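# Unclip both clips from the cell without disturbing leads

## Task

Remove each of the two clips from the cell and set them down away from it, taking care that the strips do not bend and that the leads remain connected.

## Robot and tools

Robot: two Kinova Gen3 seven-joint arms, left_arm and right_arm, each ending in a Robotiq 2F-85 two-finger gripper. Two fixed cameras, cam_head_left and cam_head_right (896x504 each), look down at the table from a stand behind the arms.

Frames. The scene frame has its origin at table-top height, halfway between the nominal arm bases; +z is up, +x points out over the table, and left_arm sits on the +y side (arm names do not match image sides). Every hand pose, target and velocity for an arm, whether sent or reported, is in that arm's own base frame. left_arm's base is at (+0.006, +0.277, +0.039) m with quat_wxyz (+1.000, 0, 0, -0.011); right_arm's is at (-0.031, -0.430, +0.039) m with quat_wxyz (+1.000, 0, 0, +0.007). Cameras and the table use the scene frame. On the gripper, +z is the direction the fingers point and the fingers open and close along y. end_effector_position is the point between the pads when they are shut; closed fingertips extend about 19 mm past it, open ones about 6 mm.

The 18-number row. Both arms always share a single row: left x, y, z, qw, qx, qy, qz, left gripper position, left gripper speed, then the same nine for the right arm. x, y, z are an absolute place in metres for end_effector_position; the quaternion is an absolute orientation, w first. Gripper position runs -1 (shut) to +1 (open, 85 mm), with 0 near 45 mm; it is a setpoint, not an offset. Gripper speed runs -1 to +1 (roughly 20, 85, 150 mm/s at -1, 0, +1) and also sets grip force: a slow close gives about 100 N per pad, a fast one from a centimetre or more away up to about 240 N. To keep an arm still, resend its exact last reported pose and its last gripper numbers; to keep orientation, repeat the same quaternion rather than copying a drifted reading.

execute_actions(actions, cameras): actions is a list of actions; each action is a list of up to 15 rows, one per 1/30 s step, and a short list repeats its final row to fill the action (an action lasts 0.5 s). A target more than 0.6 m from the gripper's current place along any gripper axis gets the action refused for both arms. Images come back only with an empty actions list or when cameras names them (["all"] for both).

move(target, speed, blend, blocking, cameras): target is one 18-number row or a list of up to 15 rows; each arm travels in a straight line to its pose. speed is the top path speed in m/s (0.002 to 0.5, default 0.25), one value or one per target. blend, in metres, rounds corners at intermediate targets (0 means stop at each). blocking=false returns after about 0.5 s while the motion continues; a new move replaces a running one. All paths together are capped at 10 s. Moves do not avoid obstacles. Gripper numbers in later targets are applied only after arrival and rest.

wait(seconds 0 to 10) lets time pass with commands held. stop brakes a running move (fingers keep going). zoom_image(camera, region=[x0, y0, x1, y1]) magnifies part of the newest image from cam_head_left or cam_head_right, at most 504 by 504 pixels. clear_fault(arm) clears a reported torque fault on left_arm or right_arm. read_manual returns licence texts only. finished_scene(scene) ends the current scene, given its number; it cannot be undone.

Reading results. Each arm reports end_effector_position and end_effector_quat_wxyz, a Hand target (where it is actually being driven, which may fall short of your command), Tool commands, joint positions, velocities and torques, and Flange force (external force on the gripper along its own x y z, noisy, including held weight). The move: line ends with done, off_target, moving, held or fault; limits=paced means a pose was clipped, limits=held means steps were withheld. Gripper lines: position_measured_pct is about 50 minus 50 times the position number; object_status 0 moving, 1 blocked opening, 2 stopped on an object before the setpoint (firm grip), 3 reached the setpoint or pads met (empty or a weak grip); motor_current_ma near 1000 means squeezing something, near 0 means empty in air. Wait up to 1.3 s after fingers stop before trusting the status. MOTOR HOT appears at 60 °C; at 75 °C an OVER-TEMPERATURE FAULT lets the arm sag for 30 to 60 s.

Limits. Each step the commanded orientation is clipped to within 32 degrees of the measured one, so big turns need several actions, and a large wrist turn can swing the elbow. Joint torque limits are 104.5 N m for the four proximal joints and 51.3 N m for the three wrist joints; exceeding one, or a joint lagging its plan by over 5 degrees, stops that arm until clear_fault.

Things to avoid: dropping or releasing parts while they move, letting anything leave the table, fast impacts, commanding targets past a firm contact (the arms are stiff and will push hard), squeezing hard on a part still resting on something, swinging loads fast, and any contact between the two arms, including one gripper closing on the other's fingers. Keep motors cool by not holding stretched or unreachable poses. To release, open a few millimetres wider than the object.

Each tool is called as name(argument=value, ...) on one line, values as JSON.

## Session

execute_actions(actions=[])

Scene clock: 0.00 s.
left_arm: end_effector_position=(+0.3740, +0.6646, +0.1608) position_measured_pct=0.0 object_status=3 motor_current_ma=0 end_effector_quat_wxyz=(+0.147, +0.841, +0.320, +0.411) | right_arm: end_effector_position=(+0.7309, -0.2252, +0.3049) position_measured_pct=0.0 object_status=3 motor_current_ma=0 end_effector_quat_wxyz=(+0.198, +0.828, -0.238, +0.467)
Joint positions: left_arm=[-1.381 1.122 -0.097 0.82 1.058 1.244 3.63] | right_arm=[0.082 0.647 -0.043 1.475 1.51 0.559 3.017]
Joint velocities: within noise
Joint torques (N m): no reading
Motor temperatures (°C): left_arm=[35 35 34 34 36 38 46] | right_arm=[33 30 35 33 46 42 40]
Flange force (N): no reading
Hand target: left_arm +0.3740, +0.6646, +0.1608; +0.147, +0.841, +0.320, +0.411 | right_arm +0.7309, -0.2252, +0.3049; +0.198, +0.828, -0.238, +0.467
Tool commands: left_gripper/position=+1.0 left_gripper/speed=+1.0 right_gripper/position=+1.0 right_gripper/speed=+1.0

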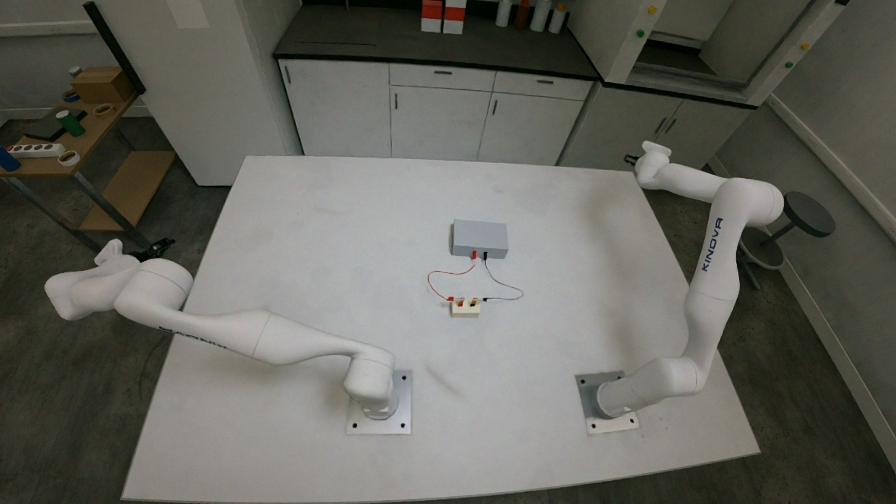

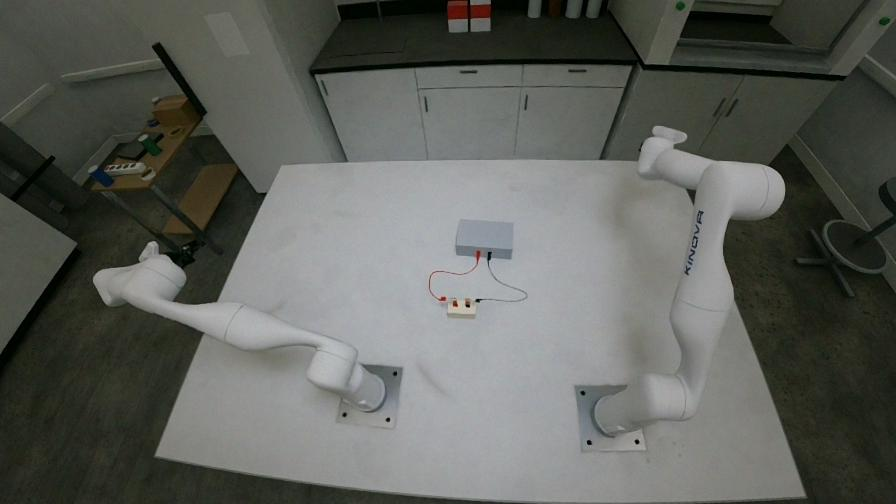

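zoom_image(camera="cam_head_left", region=[442, 286, 492, 322])

zoom_image(camera="cam_head_right", region=[436, 286, 486, 322])

zoom_image(camera="cam_head_left", region=[410, 215, 540, 325])

Scaled by 10.080 from the camera's 896x504 image, which has a finer 1280x720 frame.

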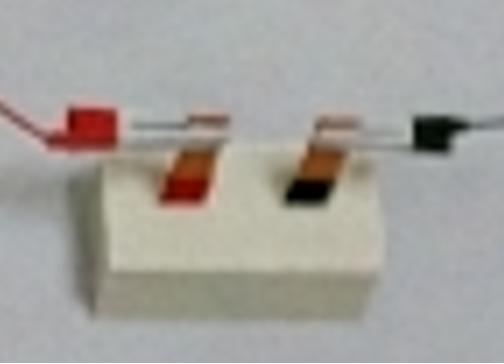

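Scaled by 10.080 from the camera's 896x504 image, which has a finer 1280x720 frame.

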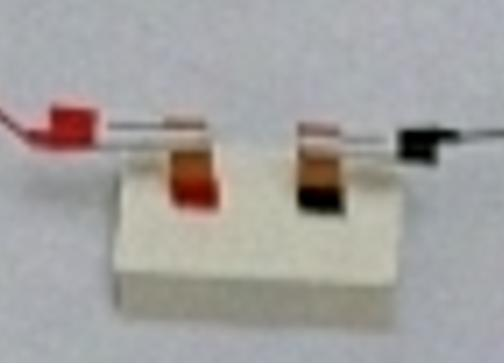

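Scaled by 3.877 from the camera's 896x504 image, which has a finer 1280x720 frame.

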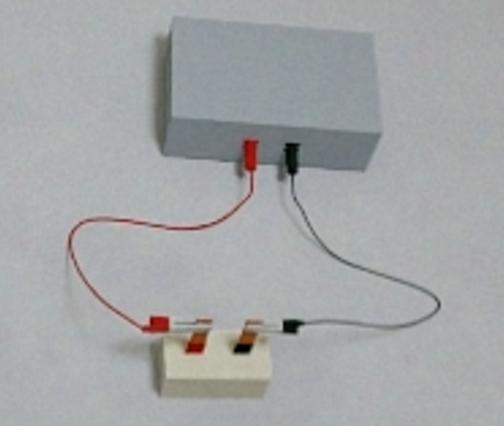

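move(target=[[0.3740,0.6646,0.1608,0.147,0.841,0.320,0.411,1,1,0.60,0.10,0.34,0,0.6934,-0.7206,0,0.2,1],[0.3740,0.6646,0.1608,0.147,0.841,0.320,0.411,1,1,0.3204,0.3816,0.20,0,0.6934,-0.7206,0,0.2,1],[0.3740,0.6646,0.1608,0.147,0.841,0.320,0.411,1,1,0.3204,0.3816,0.10,0,0.6934,-0.7206,0,0.2,1]], speed=[0.3,0.25,0.1], blend=[0.08,0.02,0], cameras=["all"])

zoom_image(camera="cam_head_left", region=[450, 275, 500, 325])

zoom_image(camera="cam_head_right", region=[440, 275, 490, 325])

Scene clock: 7.13 s.
left_arm: end_effector_position=(+0.3740, +0.6646, +0.1608) position_measured_pct=0.0 object_status=3 motor_current_ma=0 end_effector_quat_wxyz=(+0.147, +0.841, +0.320, +0.411) | right_arm: end_effector_position=(+0.3204, +0.3816, +0.1000) position_measured_pct=39.8 object_status=3 motor_current_ma=0 end_effector_quat_wxyz=(+0.000, +0.693, -0.721, +0.000)
Joint positions: left_arm=[-1.38 1.122 -0.097 0.82 1.058 1.244 3.631] | right_arm=[-0.656 0.699 -0.429 1.606 0.345 0.913 1.894]
Joint torques (N m): left_arm=[1.83 -25.01 2.8 -8.06 2.49 0.2 -0.02] | right_arm=[-0.31 -18.34 -1.87 -8.38 0.04 0.01 -0.18]
Flange force (N): left_arm=[1.0 0.0 -4.5] | right_arm=[6.8 4.1 0.4]
Hand target: left_arm +0.3740, +0.6646, +0.1608; +0.147, +0.841, +0.320, +0.411 | right_arm +0.3204, +0.3816, +0.1000; +0.000, +0.693, -0.721, +0.000
Off the commanded pose: left_arm 0.000 m, 0 deg | right_arm 0.000 m, 0 deg.
move: done

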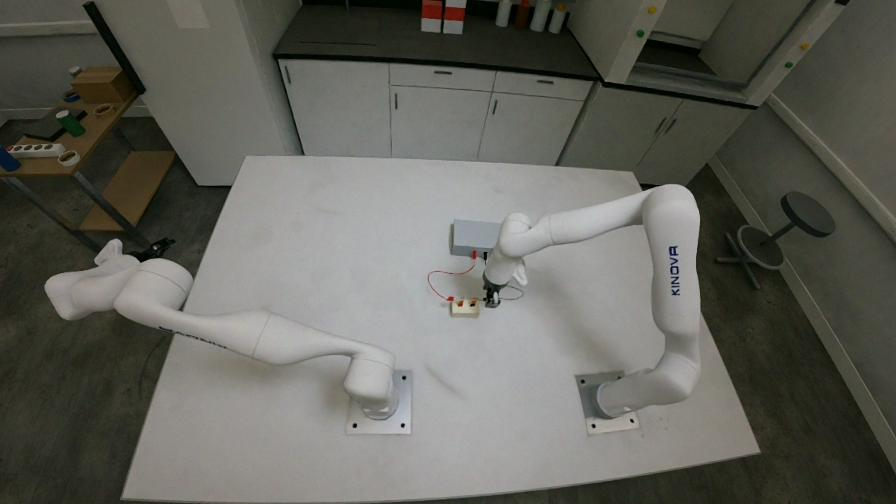

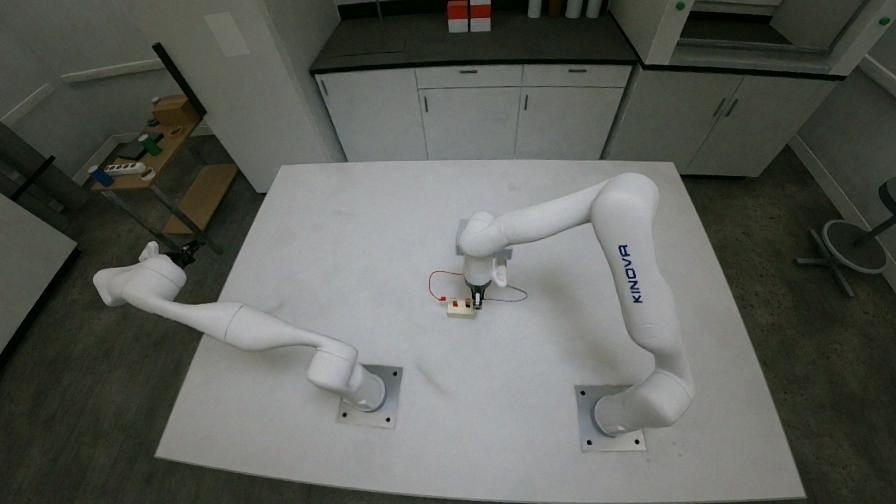

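Scaled by 10.080 from the camera's 896x504 image, which has a finer 1280x720 frame.

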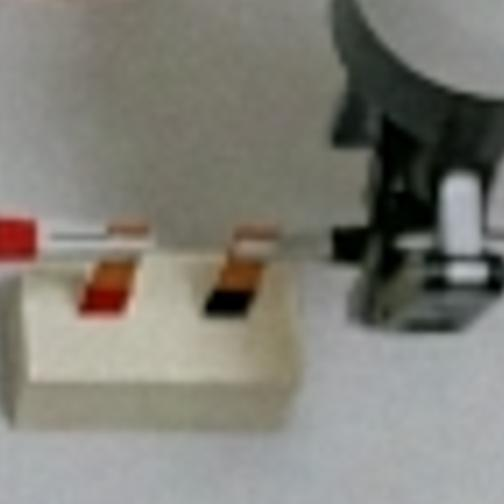

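Scaled by 10.080 from the camera's 896x504 image, which has a finer 1280x720 frame.

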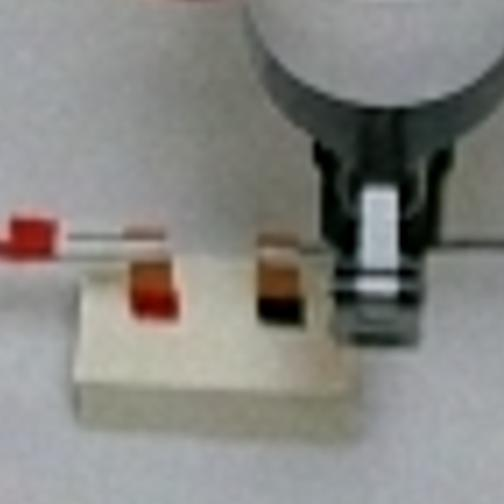

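move(target=[0.3740,0.6646,0.1608,0.147,0.841,0.320,0.411,1,1,0.3218,0.3876,0.061,0,0.6934,-0.7206,0,0.2,1], speed=0.06, cameras=["all"])

zoom_image(camera="cam_head_left", region=[450, 275, 500, 325])

zoom_image(camera="cam_head_right", region=[440, 275, 490, 325])

Scene clock: 8.83 s.
left_arm: end_effector_position=(+0.3740, +0.6646, +0.1608) position_measured_pct=0.0 object_status=3 motor_current_ma=0 end_effector_quat_wxyz=(+0.147, +0.841, +0.320, +0.411) | right_arm: end_effector_position=(+0.3218, +0.3876, +0.0610) position_measured_pct=39.8 object_status=3 motor_current_ma=0 end_effector_quat_wxyz=(+0.000, +0.693, -0.721, +0.000)
Joint positions: left_arm=[-1.38 1.122 -0.097 0.82 1.058 1.244 3.631] | right_arm=[-0.679 0.769 -0.404 1.617 0.378 0.834 1.866]
Joint torques (N m): left_arm=[1.81 -25.05 2.84 -8.09 2.49 0.21 0] | right_arm=[-0.33 -18.71 -1.96 -7.95 -0.1 0.11 -0.21]
Flange force (N): left_arm=[0.8 0.1 -4.5] | right_arm=[7.5 4.4 -0.2]
Hand target: left_arm +0.3740, +0.6646, +0.1608; +0.147, +0.841, +0.320, +0.411 | right_arm +0.3218, +0.3876, +0.0610; +0.000, +0.693, -0.721, +0.000
Off the commanded pose: left_arm 0.000 m, 0 deg | right_arm 0.000 m, 0 deg.
move: done

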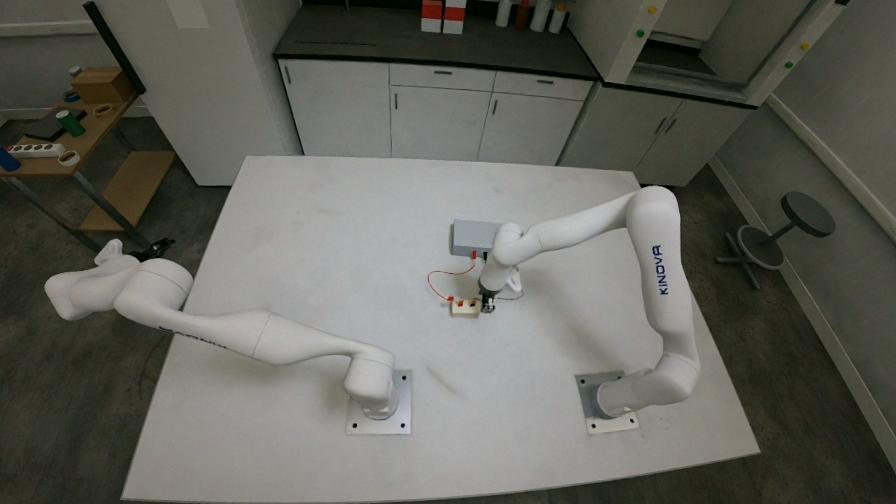

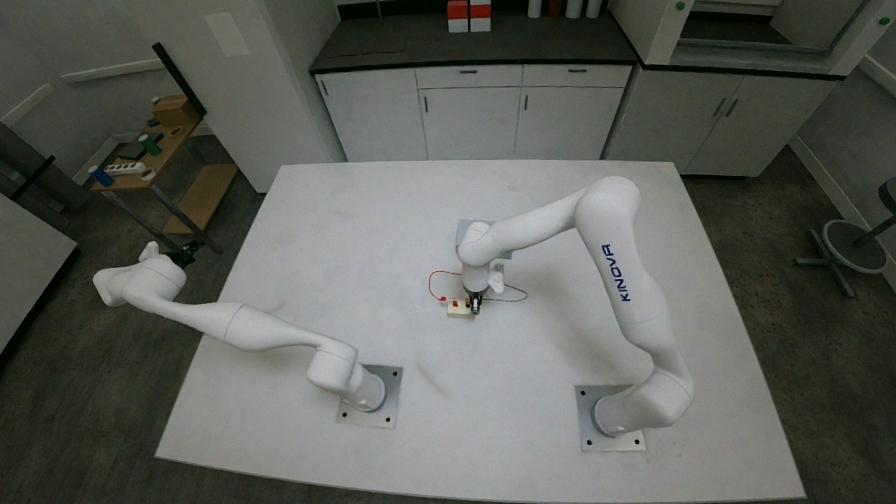

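Scaled by 10.080 from the camera's 896x504 image, which has a finer 1280x720 frame.

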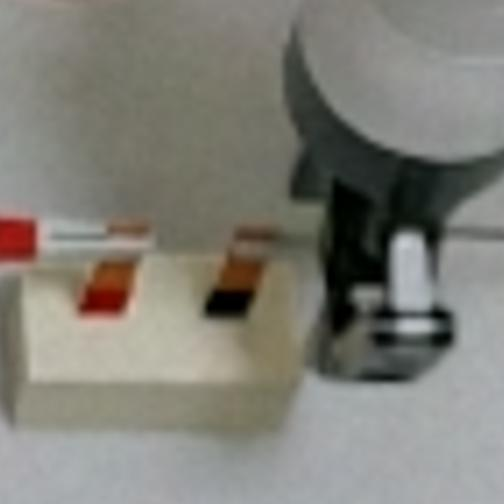

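Scaled by 10.080 from the camera's 896x504 image, which has a finer 1280x720 frame.

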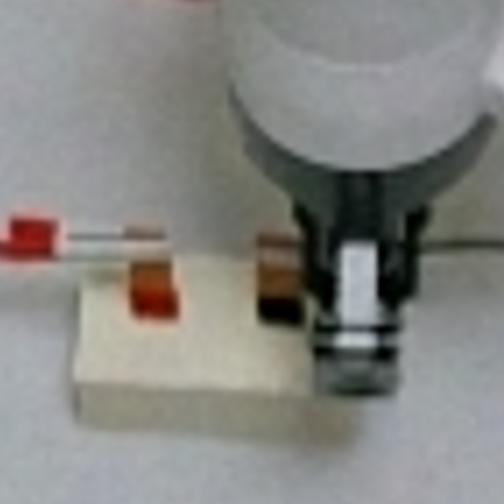

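move(target=[0.3740,0.6646,0.1608,0.147,0.841,0.320,0.411,1,1,0.3218,0.3876,0.061,0,0.6934,-0.7206,0,-0.3,-0.5])

move(target=[0.3740,0.6646,0.1608,0.147,0.841,0.320,0.411,1,1,0.3218,0.3876,0.061,0,0.6934,-0.7206,0,-0.44,-1])

move(target=[0.3740,0.6646,0.1608,0.147,0.841,0.320,0.411,1,1,0.3218,0.3876,0.061,0,0.6934,-0.7206,0,-0.52,-1])

move(target=[0.3740,0.6646,0.1608,0.147,0.841,0.320,0.411,1,1,0.3218,0.3876,0.061,0,0.6934,-0.7206,0,-0.58,-1])

Scene clock: 9.77 s.
left_arm: end_effector_position=(+0.3740, +0.6646, +0.1608) position_measured_pct=0.0 object_status=3 motor_current_ma=0 end_effector_quat_wxyz=(+0.147, +0.841, +0.320, +0.411) | right_arm: end_effector_position=(+0.3218, +0.3876, +0.0610) position_measured_pct=64.9 object_status=0 motor_current_ma=0 end_effector_quat_wxyz=(+0.000, +0.693, -0.721, +0.000)
Joint positions: left_arm=[-1.38 1.122 -0.097 0.82 1.058 1.244 3.631] | right_arm=[-0.679 0.769 -0.404 1.617 0.378 0.834 1.866]
Joint torques (N m): left_arm=[1.82 -25.06 2.82 -8.07 2.49 0.2 -0.03] | right_arm=[-0.28 -18.8 -1.93 -7.97 -0.07 0.13 -0.23]
Flange force (N): left_arm=[1.1 0.0 -4.5] | right_arm=[7.4 4.4 -0.1]
Hand target: left_arm +0.3740, +0.6646, +0.1608; +0.147, +0.841, +0.320, +0.411 | right_arm +0.3218, +0.3876, +0.0610; +0.000, +0.693, -0.721, +0.000
Off the commanded pose: left_arm 0.000 m, 0 deg | right_arm 0.000 m, 0 deg.
move: done

Scene clock: 10.33 s.
left_arm: end_effector_position=(+0.3740, +0.6646, +0.1608) position_measured_pct=0.0 object_status=3 motor_current_ma=0 end_effector_quat_wxyz=(+0.147, +0.841, +0.320, +0.411) | right_arm: end_effector_position=(+0.3218, +0.3876, +0.0610) position_measured_pct=72.3 object_status=0 motor_current_ma=0 end_effector_quat_wxyz=(+0.000, +0.693, -0.721, +0.000)
Joint positions: left_arm=[-1.38 1.122 -0.097 0.82 1.058 1.244 3.631] | right_arm=[-0.679 0.769 -0.404 1.617 0.378 0.834 1.866]
Joint torques (N m): left_arm=[1.82 -25.08 2.82 -8.12 2.5 0.19 -0.01] | right_arm=[-0.28 -18.82 -2 -7.92 -0.09 0.12 -0.21]
Flange force (N): left_arm=[0.8 0.1 -4.5] | right_arm=[7.2 4.3 0.0]
Hand target: left_arm +0.3740, +0.6646, +0.1608; +0.147, +0.841, +0.320, +0.411 | right_arm +0.3218, +0.3876, +0.0610; +0.000, +0.693, -0.721, +0.000
Off the commanded pose: left_arm 0.000 m, 0 deg | right_arm 0.000 m, 0 deg.
move: done

Scene clock: 10.83 s.
left_arm: end_effector_position=(+0.3740, +0.6646, +0.1608) position_measured_pct=0.0 object_status=3 motor_current_ma=0 end_effector_quat_wxyz=(+0.147, +0.841, +0.320, +0.411) | right_arm: end_effector_position=(+0.3218, +0.3876, +0.0610) position_measured_pct=76.2 object_status=3 motor_current_ma=0 end_effector_quat_wxyz=(+0.000, +0.693, -0.721, +0.000)
Joint positions: left_arm=[-1.38 1.122 -0.097 0.82 1.058 1.244 3.631] | right_arm=[-0.679 0.769 -0.404 1.617 0.378 0.834 1.866]
Joint torques (N m): left_arm=[1.81 -25.03 2.78 -8.07 2.51 0.2 0] | right_arm=[-0.28 -18.78 -1.94 -7.96 -0.04 0.11 -0.19]
Flange force (N): left_arm=[0.9 0.1 -4.5] | right_arm=[7.4 4.5 -0.1]
Hand target: left_arm +0.3740, +0.6646, +0.1608; +0.147, +0.841, +0.320, +0.411 | right_arm +0.3218, +0.3876, +0.0610; +0.000, +0.693, -0.721, +0.000
Off the commanded pose: left_arm 0.000 m, 0 deg | right_arm 0.000 m, 0 deg.
move: done

Scene clock: 11.33 s.
left_arm: end_effector_position=(+0.3740, +0.6646, +0.1608) position_measured_pct=0.0 object_status=3 motor_current_ma=0 end_effector_quat_wxyz=(+0.147, +0.841, +0.320, +0.411) | right_arm: end_effector_position=(+0.3218, +0.3876, +0.0610) position_measured_pct=78.8 object_status=3 motor_current_ma=0 end_effector_quat_wxyz=(+0.000, +0.693, -0.721, +0.000)
Joint positions: left_arm=[-1.38 1.122 -0.097 0.82 1.058 1.244 3.631] | right_arm=[-0.679 0.769 -0.404 1.617 0.378 0.834 1.866]
Joint torques (N m): left_arm=[1.83 -25.05 2.82 -8.1 2.51 0.22 0.01] | right_arm=[-0.31 -18.78 -1.94 -7.94 -0.05 0.16 -0.21]
Flange force (N): left_arm=[0.8 0.1 -4.5] | right_arm=[7.5 4.4 0.0]
Hand target: left_arm +0.3740, +0.6646, +0.1608; +0.147, +0.841, +0.320, +0.411 | right_arm +0.3218, +0.3876, +0.0610; +0.000, +0.693, -0.721, +0.000
Off the commanded pose: left_arm 0.000 m, 0 deg | right_arm 0.000 m, 0 deg.
move: done

move(target=[0.3740,0.6646,0.1608,0.147,0.841,0.320,0.411,1,1,0.3218,0.3876,0.061,0,0.6934,-0.7206,0,-0.62,-1])

move(target=[0.3740,0.6646,0.1608,0.147,0.841,0.320,0.411,1,1,0.3218,0.3876,0.061,0,0.6934,-0.7206,0,-0.66,-1])

move(target=[0.3740,0.6646,0.1608,0.147,0.841,0.320,0.411,1,1,0.3218,0.3876,0.061,0,0.6934,-0.7206,0,-0.70,-1], cameras=["all"])

zoom_image(camera="cam_head_left", region=[460, 285, 500, 320])

zoom_image(camera="cam_head_right", region=[450, 285, 490, 320])

Scene clock: 12.13 s.
left_arm: end_effector_position=(+0.3740, +0.6646, +0.1608) position_measured_pct=0.0 object_status=3 motor_current_ma=0 end_effector_quat_wxyz=(+0.147, +0.841, +0.320, +0.411) | right_arm: end_effector_position=(+0.3218, +0.3876, +0.0610) position_measured_pct=81.4 object_status=3 motor_current_ma=0 end_effector_quat_wxyz=(+0.000, +0.693, -0.721, +0.000)
Joint positions: left_arm=[-1.38 1.122 -0.097 0.82 1.058 1.244 3.631] | right_arm=[-0.679 0.769 -0.404 1.617 0.378 0.834 1.866]
Joint torques (N m): left_arm=[1.82 -25.07 2.78 -8.1 2.49 0.22 -0.02] | right_arm=[-0.37 -18.75 -2.05 -7.95 -0.11 0.12 -0.22]
Flange force (N): left_arm=[0.8 0.1 -4.5] | right_arm=[7.6 4.3 -0.1]
Hand target: left_arm +0.3740, +0.6646, +0.1608; +0.147, +0.841, +0.320, +0.411 | right_arm +0.3218, +0.3876, +0.0610; +0.000, +0.693, -0.721, +0.000
Off the commanded pose: left_arm 0.000 m, 0 deg | right_arm 0.000 m, 0 deg.
move: done

Scene clock: 12.63 s.
left_arm: end_effector_position=(+0.3740, +0.6646, +0.1608) position_measured_pct=0.0 object_status=3 motor_current_ma=0 end_effector_quat_wxyz=(+0.147, +0.841, +0.320, +0.411) | right_arm: end_effector_position=(+0.3218, +0.3876, +0.0610) position_measured_pct=83.1 object_status=3 motor_current_ma=0 end_effector_quat_wxyz=(+0.000, +0.693, -0.721, +0.000)
Joint positions: left_arm=[-1.38 1.122 -0.097 0.82 1.058 1.244 3.631] | right_arm=[-0.679 0.769 -0.404 1.617 0.378 0.834 1.866]
Joint torques (N m): left_arm=[1.8 -25.02 2.81 -8.08 2.48 0.21 -0.01] | right_arm=[-0.53 -18.71 -2.21 -7.85 -0.2 0.11 -0.2]
Flange force (N): left_arm=[0.9 0.1 -4.5] | right_arm=[7.5 4.0 -0.1]
Hand target: left_arm +0.3740, +0.6646, +0.1608; +0.147, +0.841, +0.320, +0.411 | right_arm +0.3218, +0.3876, +0.0610; +0.000, +0.693, -0.721, +0.000
Off the commanded pose: left_arm 0.000 m, 0 deg | right_arm 0.000 m, 0 deg.
move: done

Scene clock: 13.13 s.
left_arm: end_effector_position=(+0.3740, +0.6646, +0.1608) position_measured_pct=0.0 object_status=3 motor_current_ma=0 end_effector_quat_wxyz=(+0.147, +0.841, +0.320, +0.411) | right_arm: end_effector_position=(+0.3218, +0.3876, +0.0610) position_measured_pct=85.3 object_status=3 motor_current_ma=0 end_effector_quat_wxyz=(+0.000, +0.693, -0.721, +0.000)
Joint positions: left_arm=[-1.38 1.122 -0.097 0.82 1.058 1.244 3.631] | right_arm=[-0.679 0.769 -0.404 1.617 0.378 0.834 1.866]
Joint torques (N m): left_arm=[1.82 -25.09 2.81 -8.11 2.49 0.18 -0.01] | right_arm=[-0.54 -18.7 -2.22 -7.84 -0.17 0.11 -0.26]
Flange force (N): left_arm=[0.9 0.0 -4.5] | right_arm=[7.6 3.8 -0.2]
Hand target: left_arm +0.3740, +0.6646, +0.1608; +0.147, +0.841, +0.320, +0.411 | right_arm +0.3218, +0.3876, +0.0610; +0.000, +0.693, -0.721, +0.000
Off the commanded pose: left_arm 0.000 m, 0 deg | right_arm 0.000 m, 0 deg.
move: done

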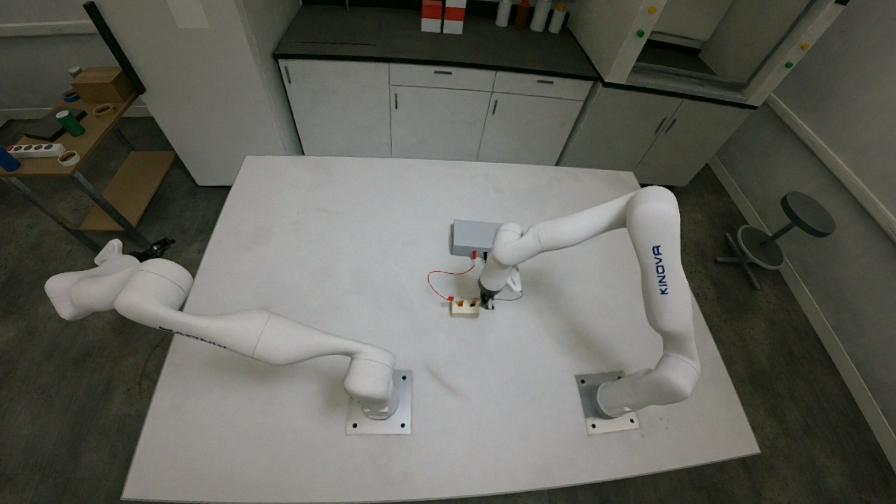

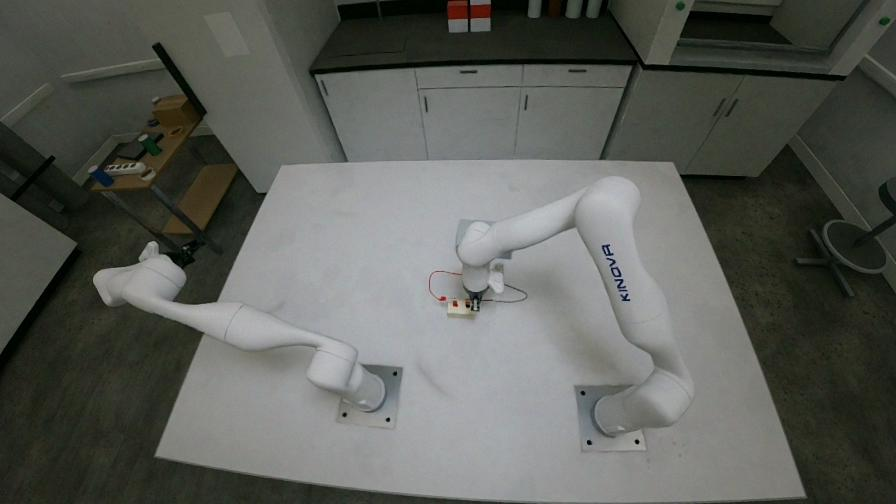

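Scaled by 12.600 from the camera's 896x504 image, which has a finer 1280x720 frame.

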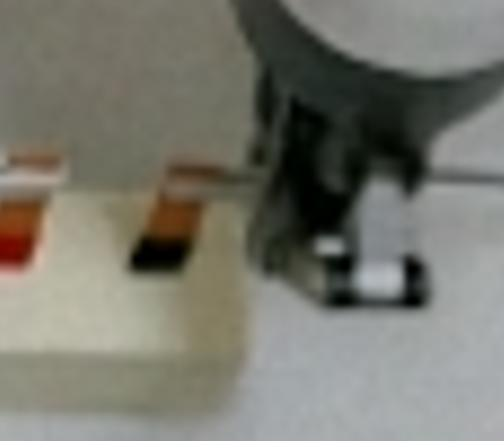

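Scaled by 12.600 from the camera's 896x504 image, which has a finer 1280x720 frame.

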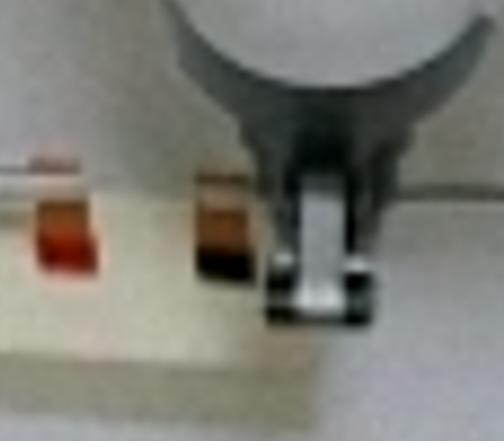

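move(target=[0.3740,0.6646,0.1608,0.147,0.841,0.320,0.411,1,1,0.3230,0.3876,0.061,0,0.6934,-0.7206,0,-0.70,-1], speed=0.02)

move(target=[0.3740,0.6646,0.1608,0.147,0.841,0.320,0.411,1,1,0.3238,0.3876,0.061,0,0.6934,-0.7206,0,-0.70,-1], speed=0.02)

Scene clock: 14.00 s.
left_arm: end_effector_position=(+0.3740, +0.6646, +0.1608) position_measured_pct=0.0 object_status=3 motor_current_ma=0 end_effector_quat_wxyz=(+0.147, +0.841, +0.320, +0.411) | right_arm: end_effector_position=(+0.3230, +0.3876, +0.0610) position_measured_pct=85.3 object_status=3 motor_current_ma=0 end_effector_quat_wxyz=(+0.000, +0.693, -0.721, +0.000)
Joint positions: left_arm=[-1.38 1.122 -0.097 0.82 1.058 1.244 3.631] | right_arm=[-0.677 0.771 -0.404 1.614 0.378 0.835 1.868]
Joint torques (N m): left_arm=[1.85 -25.03 2.84 -8.13 2.51 0.18 0] | right_arm=[-0.34 -18.84 -1.96 -7.92 -0.09 0.17 -0.22]
Flange force (N): left_arm=[0.7 0.2 -4.6] | right_arm=[7.4 4.3 0.0]
Hand target: left_arm +0.3740, +0.6646, +0.1608; +0.147, +0.841, +0.320, +0.411 | right_arm +0.3230, +0.3876, +0.0610; +0.000, +0.693, -0.721, +0.000
Off the commanded pose: left_arm 0.000 m, 0 deg | right_arm 0.000 m, 0 deg.
move: done

Scene clock: 14.70 s.
left_arm: end_effector_position=(+0.3740, +0.6646, +0.1608) position_measured_pct=0.0 object_status=3 motor_current_ma=0 end_effector_quat_wxyz=(+0.147, +0.841, +0.320, +0.411) | right_arm: end_effector_position=(+0.3238, +0.3876, +0.0610) position_measured_pct=85.3 object_status=3 motor_current_ma=0 end_effector_quat_wxyz=(+0.000, +0.693, -0.721, +0.000)
Joint positions: left_arm=[-1.38 1.122 -0.097 0.82 1.058 1.244 3.631] | right_arm=[-0.676 0.771 -0.404 1.612 0.378 0.836 1.87]
Joint torques (N m): left_arm=[1.82 -25.02 2.81 -8.1 2.5 0.21 0] | right_arm=[-0.3 -18.81 -1.94 -7.97 -0.07 0.14 -0.21]
Flange force (N): left_arm=[0.7 0.2 -4.5] | right_arm=[7.5 4.5 -0.1]
Hand target: left_arm +0.3740, +0.6646, +0.1608; +0.147, +0.841, +0.320, +0.411 | right_arm +0.3238, +0.3876, +0.0610; +0.000, +0.693, -0.721, +0.000
Off the commanded pose: left_arm 0.000 m, 0 deg | right_arm 0.000 m, 0 deg.
move: done

move(target=[0.3740,0.6646,0.1608,0.147,0.841,0.320,0.411,1,1,0.3238,0.3876,0.061,0,0.6934,-0.7206,0,-0.75,-1])

move(target=[0.3740,0.6646,0.1608,0.147,0.841,0.320,0.411,1,1,0.3238,0.3876,0.061,0,0.6934,-0.7206,0,-0.79,-1])

move(target=[0.3740,0.6646,0.1608,0.147,0.841,0.320,0.411,1,1,0.3238,0.3876,0.061,0,0.6934,-0.7206,0,-0.83,-1], cameras=["all"])

zoom_image(camera="cam_head_left", region=[460, 285, 500, 320])

zoom_image(camera="cam_head_right", region=[450, 285, 490, 320])

Scene clock: 15.43 s.
left_arm: end_effector_position=(+0.3740, +0.6646, +0.1608) position_measured_pct=0.0 object_status=3 motor_current_ma=0 end_effector_quat_wxyz=(+0.147, +0.841, +0.320, +0.411) | right_arm: end_effector_position=(+0.3238, +0.3876, +0.0610) position_measured_pct=87.0 object_status=3 motor_current_ma=60 end_effector_quat_wxyz=(+0.000, +0.693, -0.721, +0.000)
Joint positions: left_arm=[-1.38 1.122 -0.097 0.82 1.058 1.244 3.631] | right_arm=[-0.676 0.771 -0.404 1.612 0.378 0.836 1.87]
Joint torques (N m): left_arm=[1.79 -25.05 2.81 -8.1 2.48 0.2 -0.01] | right_arm=[-0.42 -18.86 -2.07 -8.04 -0.12 0.04 -0.21]
Flange force (N): left_arm=[0.8 0.1 -4.4] | right_arm=[7.6 4.3 -0.1]
Hand target: left_arm +0.3740, +0.6646, +0.1608; +0.147, +0.841, +0.320, +0.411 | right_arm +0.3238, +0.3876, +0.0610; +0.000, +0.693, -0.721, +0.000
Off the commanded pose: left_arm 0.000 m, 0 deg | right_arm 0.000 m, 0 deg.
move: done

Scene clock: 16.00 s.
left_arm: end_effector_position=(+0.3740, +0.6646, +0.1608) position_measured_pct=0.0 object_status=3 motor_current_ma=0 end_effector_quat_wxyz=(+0.147, +0.841, +0.320, +0.411) | right_arm: end_effector_position=(+0.3238, +0.3876, +0.0610) position_measured_pct=89.2 object_status=0 motor_current_ma=160 end_effector_quat_wxyz=(+0.000, +0.693, -0.721, +0.000)
Joint positions: left_arm=[-1.38 1.122 -0.097 0.82 1.058 1.244 3.631] | right_arm=[-0.676 0.771 -0.404 1.612 0.378 0.836 1.87]
Joint torques (N m): left_arm=[1.84 -25.03 2.79 -8.09 2.48 0.21 -0.01] | right_arm=[-0.31 -18.88 -1.95 -7.95 -0.07 0.13 -0.21]
Flange force (N): left_arm=[0.8 0.1 -4.5] | right_arm=[7.3 4.3 0.0]
Hand target: left_arm +0.3740, +0.6646, +0.1608; +0.147, +0.841, +0.320, +0.411 | right_arm +0.3238, +0.3876, +0.0610; +0.000, +0.693, -0.721, +0.000
Off the commanded pose: left_arm 0.000 m, 0 deg | right_arm 0.000 m, 0 deg.
move: done

Scene clock: 16.80 s.
left_arm: end_effector_position=(+0.3740, +0.6646, +0.1608) position_measured_pct=0.0 object_status=3 motor_current_ma=0 end_effector_quat_wxyz=(+0.147, +0.841, +0.320, +0.411) | right_arm: end_effector_position=(+0.3238, +0.3876, +0.0610) position_measured_pct=90.9 object_status=0 motor_current_ma=860 end_effector_quat_wxyz=(+0.000, +0.693, -0.721, +0.000)
Joint positions: left_arm=[-1.38 1.122 -0.097 0.82 1.058 1.244 3.631] | right_arm=[-0.676 0.771 -0.404 1.612 0.378 0.836 1.87]
Joint torques (N m): left_arm=[1.83 -25.06 2.8 -8.09 2.49 0.21 -0.01] | right_arm=[-0.29 -18.87 -1.99 -7.97 -0.07 0.14 -0.22]
Flange force (N): left_arm=[0.8 0.1 -4.5] | right_arm=[7.4 4.4 0.0]
Hand target: left_arm +0.3740, +0.6646, +0.1608; +0.147, +0.841, +0.320, +0.411 | right_arm +0.3238, +0.3876, +0.0610; +0.000, +0.693, -0.721, +0.000
Off the commanded pose: left_arm 0.000 m, 0 deg | right_arm 0.000 m, 0 deg.
move: done

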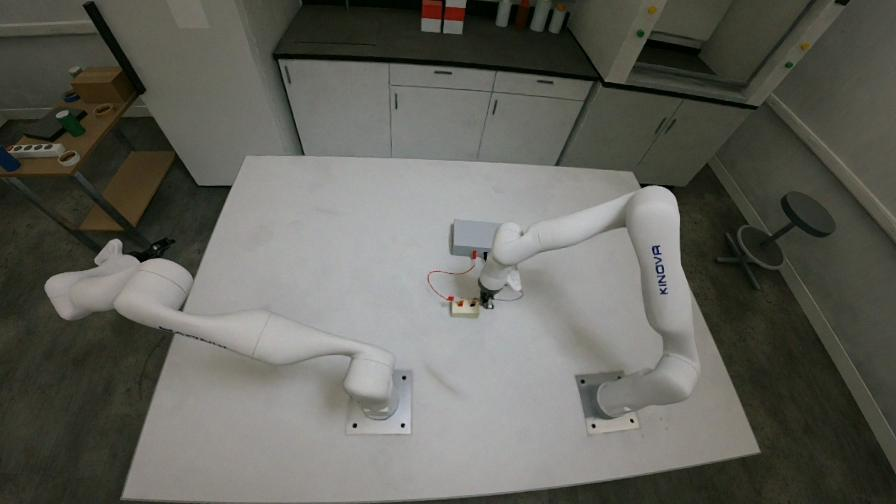

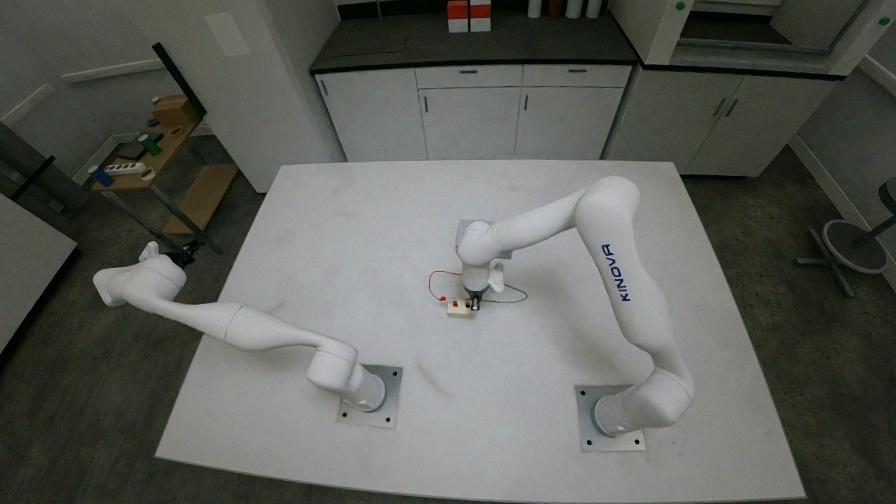

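Scaled by 12.600 from the camera's 896x504 image, which has a finer 1280x720 frame.

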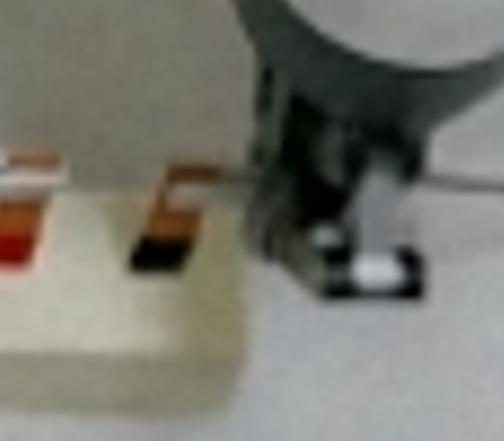

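Scaled by 12.600 from the camera's 896x504 image, which has a finer 1280x720 frame.

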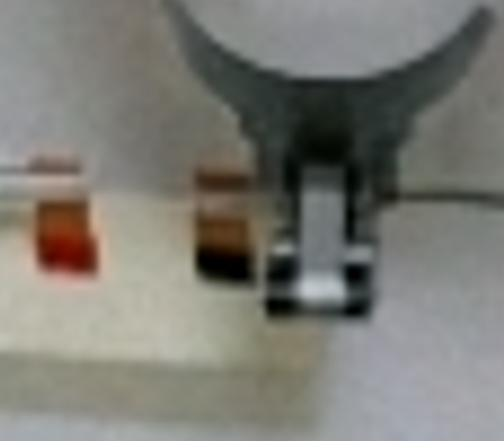

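move(target=[0.3740,0.6646,0.1608,0.147,0.841,0.320,0.411,1,1,0.3238,0.3876,0.061,0,0.6934,-0.7206,0,-0.87,-1])

move(target=[0.3740,0.6646,0.1608,0.147,0.841,0.320,0.411,1,1,0.3238,0.3876,0.066,0,0.6934,-0.7206,0,-0.87,-1], speed=0.03)

Scene clock: 17.40 s.
left_arm: end_effector_position=(+0.3740, +0.6646, +0.1608) position_measured_pct=0.0 object_status=3 motor_current_ma=0 end_effector_quat_wxyz=(+0.147, +0.841, +0.320, +0.411) | right_arm: end_effector_position=(+0.3238, +0.3876, +0.0610) position_measured_pct=91.3 object_status=2 motor_current_ma=1000 end_effector_quat_wxyz=(+0.000, +0.693, -0.721, +0.000)
Joint positions: left_arm=[-1.38 1.122 -0.097 0.82 1.058 1.244 3.631] | right_arm=[-0.676 0.771 -0.404 1.612 0.378 0.836 1.87]
Joint torques (N m): left_arm=[1.81 -25.05 2.79 -8.12 2.5 0.2 -0.01] | right_arm=[-0.31 -18.84 -1.96 -7.92 -0.07 0.13 -0.22]
Flange force (N): left_arm=[0.7 0.2 -4.5] | right_arm=[7.3 4.3 -0.1]
Hand target: left_arm +0.3740, +0.6646, +0.1608; +0.147, +0.841, +0.320, +0.411 | right_arm +0.3238, +0.3876, +0.0610; +0.000, +0.693, -0.721, +0.000
Off the commanded pose: left_arm 0.000 m, 0 deg | right_arm 0.000 m, 0 deg.
move: done

Scene clock: 18.10 s.
left_arm: end_effector_position=(+0.3740, +0.6646, +0.1608) position_measured_pct=0.0 object_status=3 motor_current_ma=0 end_effector_quat_wxyz=(+0.147, +0.841, +0.320, +0.411) | right_arm: end_effector_position=(+0.3238, +0.3876, +0.0660) position_measured_pct=91.3 object_status=2 motor_current_ma=1000 end_effector_quat_wxyz=(+0.000, +0.693, -0.721, +0.000)
Joint positions: left_arm=[-1.38 1.122 -0.097 0.82 1.058 1.244 3.631] | right_arm=[-0.674 0.763 -0.407 1.609 0.374 0.848 1.873]
Joint torques (N m): left_arm=[1.8 -25.02 2.83 -8.12 2.48 0.22 -0.01] | right_arm=[-0.33 -18.81 -2.03 -8.02 -0.02 0.2 -0.24]
Flange force (N): left_arm=[0.6 0.3 -4.5] | right_arm=[7.5 4.4 0.2]
Hand target: left_arm +0.3740, +0.6646, +0.1608; +0.147, +0.841, +0.320, +0.411 | right_arm +0.3238, +0.3876, +0.0660; +0.000, +0.693, -0.721, +0.000
Off the commanded pose: left_arm 0.000 m, 0 deg | right_arm 0.000 m, 0 deg.
move: done

move(target=[[0.3740,0.6646,0.1608,0.147,0.841,0.320,0.411,1,1,0.3238,0.3876,0.100,0,0.6934,-0.7206,0,-0.87,-1],[0.3740,0.6646,0.1608,0.147,0.841,0.320,0.411,1,1,0.3220,0.2980,0.095,0,0.6934,-0.7206,0,-0.87,-1],[0.3740,0.6646,0.1608,0.147,0.841,0.320,0.411,1,1,0.3220,0.2980,-0.006,0,0.6934,-0.7206,0,-0.87,-1]], speed=[0.04,0.1,0.08], blend=[0.006,0.02,0], cameras=["all"])

zoom_image(camera="cam_head_left", region=[430, 250, 530, 330])

move(target=[0.3740,0.6646,0.1608,0.147,0.841,0.320,0.411,1,1,0.3220,0.2980,-0.013,0,0.6934,-0.7206,0,-0.87,-1], speed=0.03)

Scene clock: 21.77 s.
left_arm: end_effector_position=(+0.3740, +0.6646, +0.1608) position_measured_pct=0.0 object_status=3 motor_current_ma=0 end_effector_quat_wxyz=(+0.147, +0.841, +0.320, +0.411) | right_arm: end_effector_position=(+0.3220, +0.2980, -0.0060) position_measured_pct=91.3 object_status=2 motor_current_ma=1000 end_effector_quat_wxyz=(+0.000, +0.693, -0.721, +0.000)
Joint positions: left_arm=[-1.38 1.122 -0.097 0.82 1.058 1.244 3.631] | right_arm=[-0.581 0.798 -0.328 1.884 0.468 0.536 1.878]
Joint torques (N m): left_arm=[1.84 -25.01 2.82 -8.1 2.5 0.23 -0.03] | right_arm=[-0.28 -17.37 -1.22 -5.8 -0.08 0.25 -0.18]
Flange force (N): left_arm=[0.8 0.2 -4.5] | right_arm=[5.8 4.2 -1.3]
Hand target: left_arm +0.3740, +0.6646, +0.1608; +0.147, +0.841, +0.320, +0.411 | right_arm +0.3220, +0.2980, -0.0060; +0.000, +0.693, -0.721, +0.000
Off the commanded pose: left_arm 0.000 m, 0 deg | right_arm 0.000 m, 0 deg.
move: done

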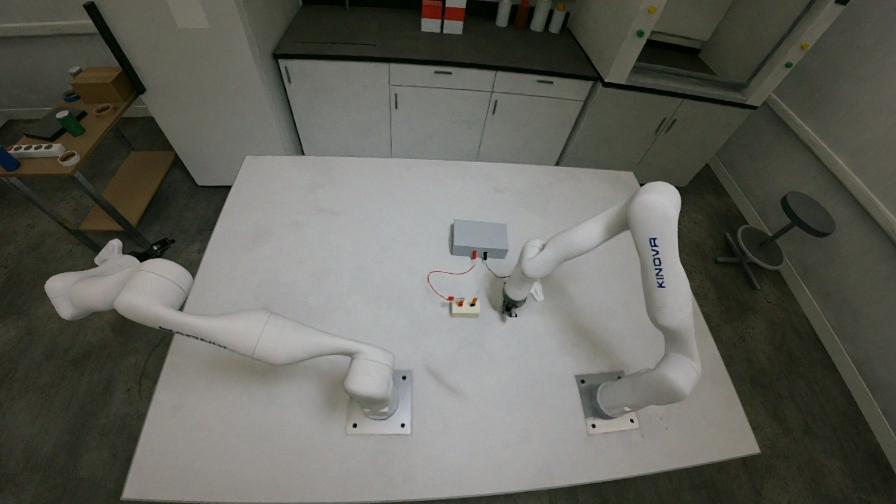

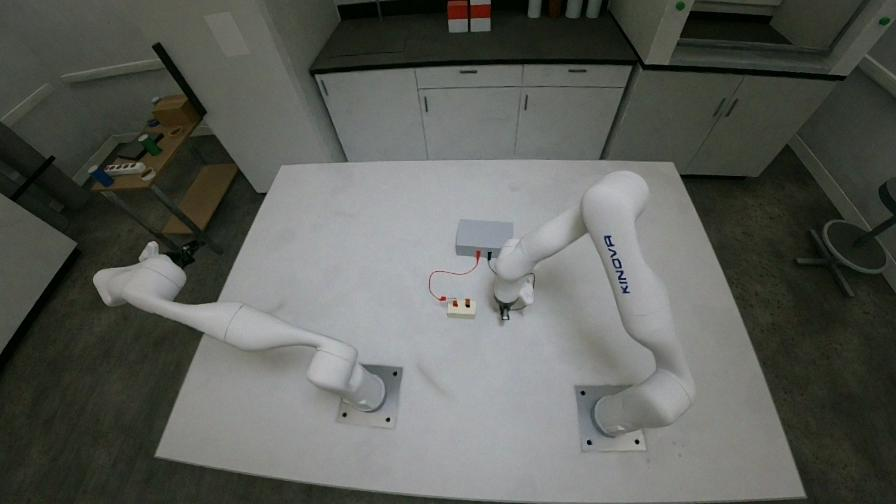

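Scaled by 5.040 from the camera's 896x504 image, which has a finer 1280x720 frame.

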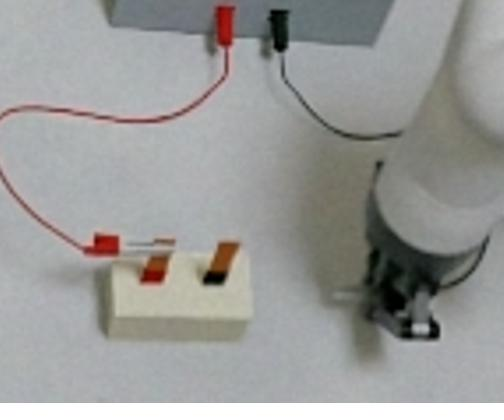

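Scene clock: 22.50 s.
left_arm: end_effector_position=(+0.3740, +0.6646, +0.1608) position_measured_pct=0.0 object_status=3 motor_current_ma=0 end_effector_quat_wxyz=(+0.147, +0.841, +0.320, +0.411) | right_arm: end_effector_position=(+0.3220, +0.2980, -0.0130) position_measured_pct=91.3 object_status=2 motor_current_ma=1000 end_effector_quat_wxyz=(+0.000, +0.693, -0.721, +0.000)
Joint positions: left_arm=[-1.38 1.122 -0.097 0.82 1.058 1.244 3.631] | right_arm=[-0.588 0.812 -0.318 1.885 0.476 0.519 1.872]
Joint torques (N m): left_arm=[1.81 -25.04 2.83 -8.09 2.48 0.19 0] | right_arm=[-0.33 -17.51 -1.42 -5.71 -0.1 0.24 -0.23]
Flange force (N): left_arm=[0.8 0.1 -4.5] | right_arm=[6.0 4.2 -1.1]
Hand target: left_arm +0.3740, +0.6646, +0.1608; +0.147, +0.841, +0.320, +0.411 | right_arm +0.3220, +0.2980, -0.0130; +0.000, +0.693, -0.721, +0.000
Off the commanded pose: left_arm 0.000 m, 0 deg | right_arm 0.000 m, 0 deg.
move: done

move(target=[0.3740,0.6646,0.1608,0.147,0.841,0.320,0.411,1,1,0.3220,0.2980,-0.0158,0,0.6934,-0.7206,0,-0.87,-1], speed=0.03)

move(target=[0.3740,0.6646,0.1608,0.147,0.841,0.320,0.411,1,1,0.3220,0.2980,-0.0155,0,0.6934,-0.7206,0,-0.3,-1])

move(target=[[0.3740,0.6646,0.1608,0.147,0.841,0.320,0.411,1,1,0.3220,0.2980,-0.0155,0,0.6934,-0.7206,0,0.2,0],[0.3740,0.6646,0.1608,0.147,0.841,0.320,0.411,1,1,0.3220,0.2980,0.15,0,0.6934,-0.7206,0,0.2,0],[0.3740,0.6646,0.1608,0.147,0.841,0.320,0.411,1,1,0.3282,0.4895,0.15,0,0.6934,-0.7206,0,0.2,0],[0.3740,0.6646,0.1608,0.147,0.841,0.320,0.411,1,1,0.3282,0.4895,0.10,0,0.6934,-0.7206,0,0.2,0]], speed=[0.1,0.1,0.2,0.1], blend=[0,0.02,0.02,0], cameras=["all"])

zoom_image(camera="cam_head_left", region=[430, 275, 480, 325])

zoom_image(camera="cam_head_right", region=[420, 275, 470, 325])

zoom_image(camera="cam_head_left", region=[430, 250, 540, 330])

Scene clock: 23.73 s.
left_arm: end_effector_position=(+0.3740, +0.6646, +0.1608) position_measured_pct=0.0 object_status=3 motor_current_ma=0 end_effector_quat_wxyz=(+0.147, +0.841, +0.320, +0.411) | right_arm: end_effector_position=(+0.3220, +0.2980, -0.0158) position_measured_pct=91.3 object_status=2 motor_current_ma=1000 end_effector_quat_wxyz=(+0.000, +0.693, -0.721, +0.000)
Joint positions: left_arm=[-1.38 1.122 -0.097 0.82 1.058 1.244 3.631] | right_arm=[-0.59 0.818 -0.315 1.885 0.479 0.512 1.869]
Joint torques (N m): left_arm=[1.82 -25.01 2.84 -8.07 2.47 0.19 -0.01] | right_arm=[-0.27 -17.35 -1.37 -5.67 -0.07 0.04 -0.25]
Flange force (N): left_arm=[0.9 0.1 -4.5] | right_arm=[5.7 4.0 -2.0]
Hand target: left_arm +0.3740, +0.6646, +0.1608; +0.147, +0.841, +0.320, +0.411 | right_arm +0.3220, +0.2980, -0.0158; +0.000, +0.693, -0.721, +0.000
Off the commanded pose: left_arm 0.000 m, 0 deg | right_arm 0.000 m, 0 deg.
move: done

Scene clock: 25.13 s.
left_arm: end_effector_position=(+0.3740, +0.6646, +0.1608) position_measured_pct=0.0 object_status=3 motor_current_ma=0 end_effector_quat_wxyz=(+0.147, +0.841, +0.320, +0.411) | right_arm: end_effector_position=(+0.3220, +0.2980, -0.0155) position_measured_pct=64.9 object_status=0 motor_current_ma=0 end_effector_quat_wxyz=(+0.000, +0.693, -0.721, +0.000)
Joint positions: left_arm=[-1.38 1.122 -0.097 0.82 1.058 1.244 3.631] | right_arm=[-0.59 0.818 -0.315 1.885 0.478 0.513 1.87]
Joint torques (N m): left_arm=[1.81 -25.03 2.82 -8.13 2.47 0.23 -0.03] | right_arm=[-0.31 -17.4 -1.41 -5.6 -0.07 0.13 -0.21]
Flange force (N): left_arm=[0.6 0.3 -4.5] | right_arm=[5.7 4.0 -1.7]
Hand target: left_arm +0.3740, +0.6646, +0.1608; +0.147, +0.841, +0.320, +0.411 | right_arm +0.3220, +0.2980, -0.0155; +0.000, +0.693, -0.721, +0.000
Off the commanded pose: left_arm 0.000 m, 0 deg | right_arm 0.000 m, 0 deg.
move: done

Scene clock: 29.27 s.
left_arm: end_effector_position=(+0.3740, +0.6646, +0.1608) position_measured_pct=0.0 object_status=3 motor_current_ma=0 end_effector_quat_wxyz=(+0.147, +0.841, +0.320, +0.411) | right_arm: end_effector_position=(+0.3282, +0.4895, +0.1000) position_measured_pct=39.8 object_status=3 motor_current_ma=0 end_effector_quat_wxyz=(+0.000, +0.693, -0.721, +0.000)
Joint positions: left_arm=[-1.38 1.122 -0.097 0.82 1.058 1.244 3.631] | right_arm=[-0.811 0.877 -0.428 1.225 0.363 1.114 1.842]
Joint torques (N m): left_arm=[1.83 -25.05 2.81 -8.09 2.49 0.2 0] | right_arm=[-0.29 -21.71 -2.17 -9.26 -0.06 0.11 -0.23]
Flange force (N): left_arm=[0.8 0.1 -4.5] | right_arm=[9.6 4.9 0.8]
Hand target: left_arm +0.3740, +0.6646, +0.1608; +0.147, +0.841, +0.320, +0.411 | right_arm +0.3282, +0.4895, +0.1000; +0.000, +0.693, -0.721, +0.000
Off the commanded pose: left_arm 0.000 m, 0 deg | right_arm 0.000 m, 0 deg.
move: done

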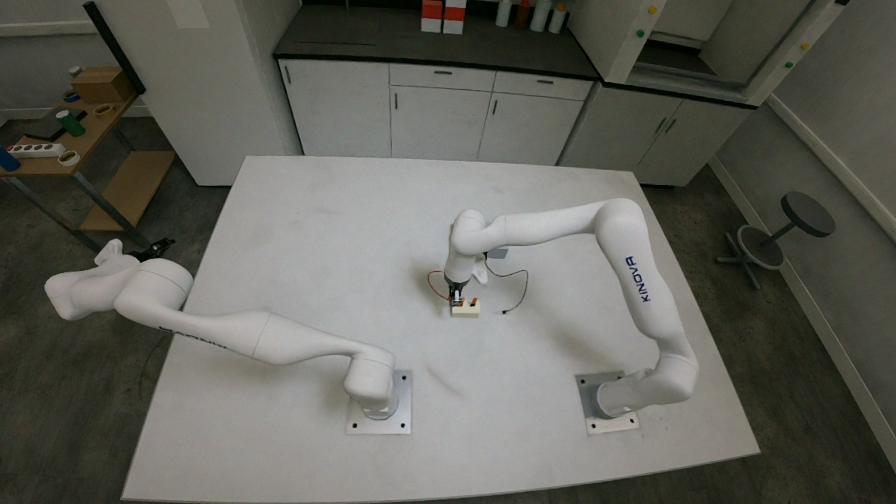

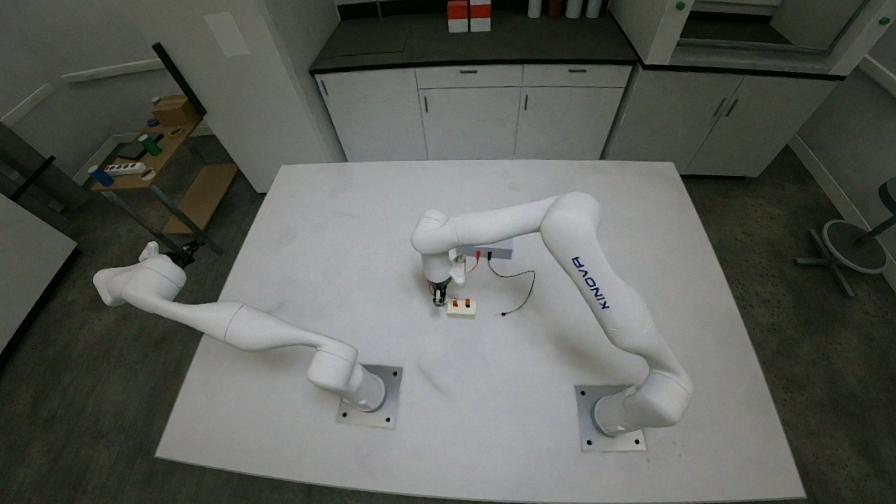

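Scaled by 10.080 from the camera's 896x504 image, which has a finer 1280x720 frame.

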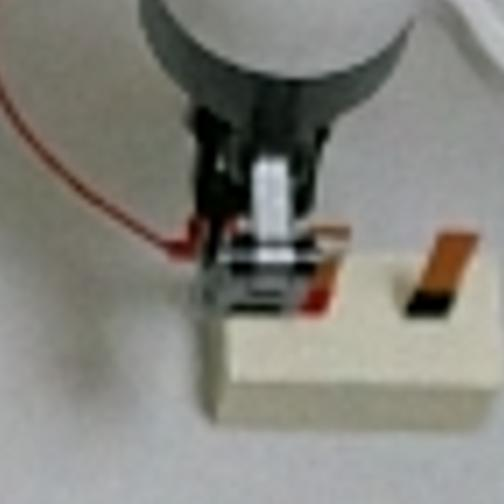

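Scaled by 10.080 from the camera's 896x504 image, which has a finer 1280x720 frame.

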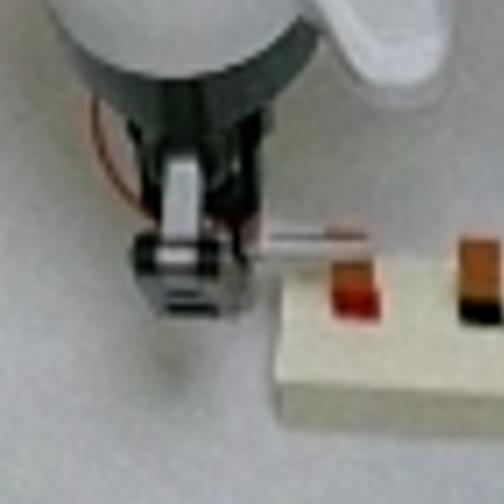

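Scaled by 4.582 from the camera's 896x504 image, which has a finer 1280x720 frame.

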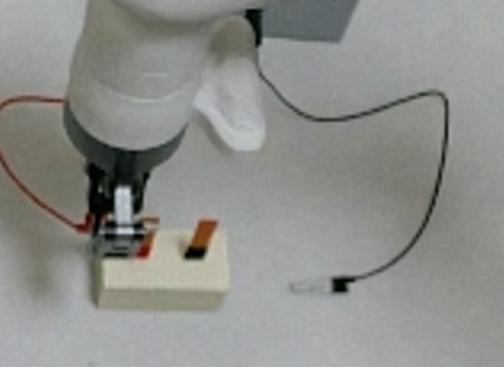

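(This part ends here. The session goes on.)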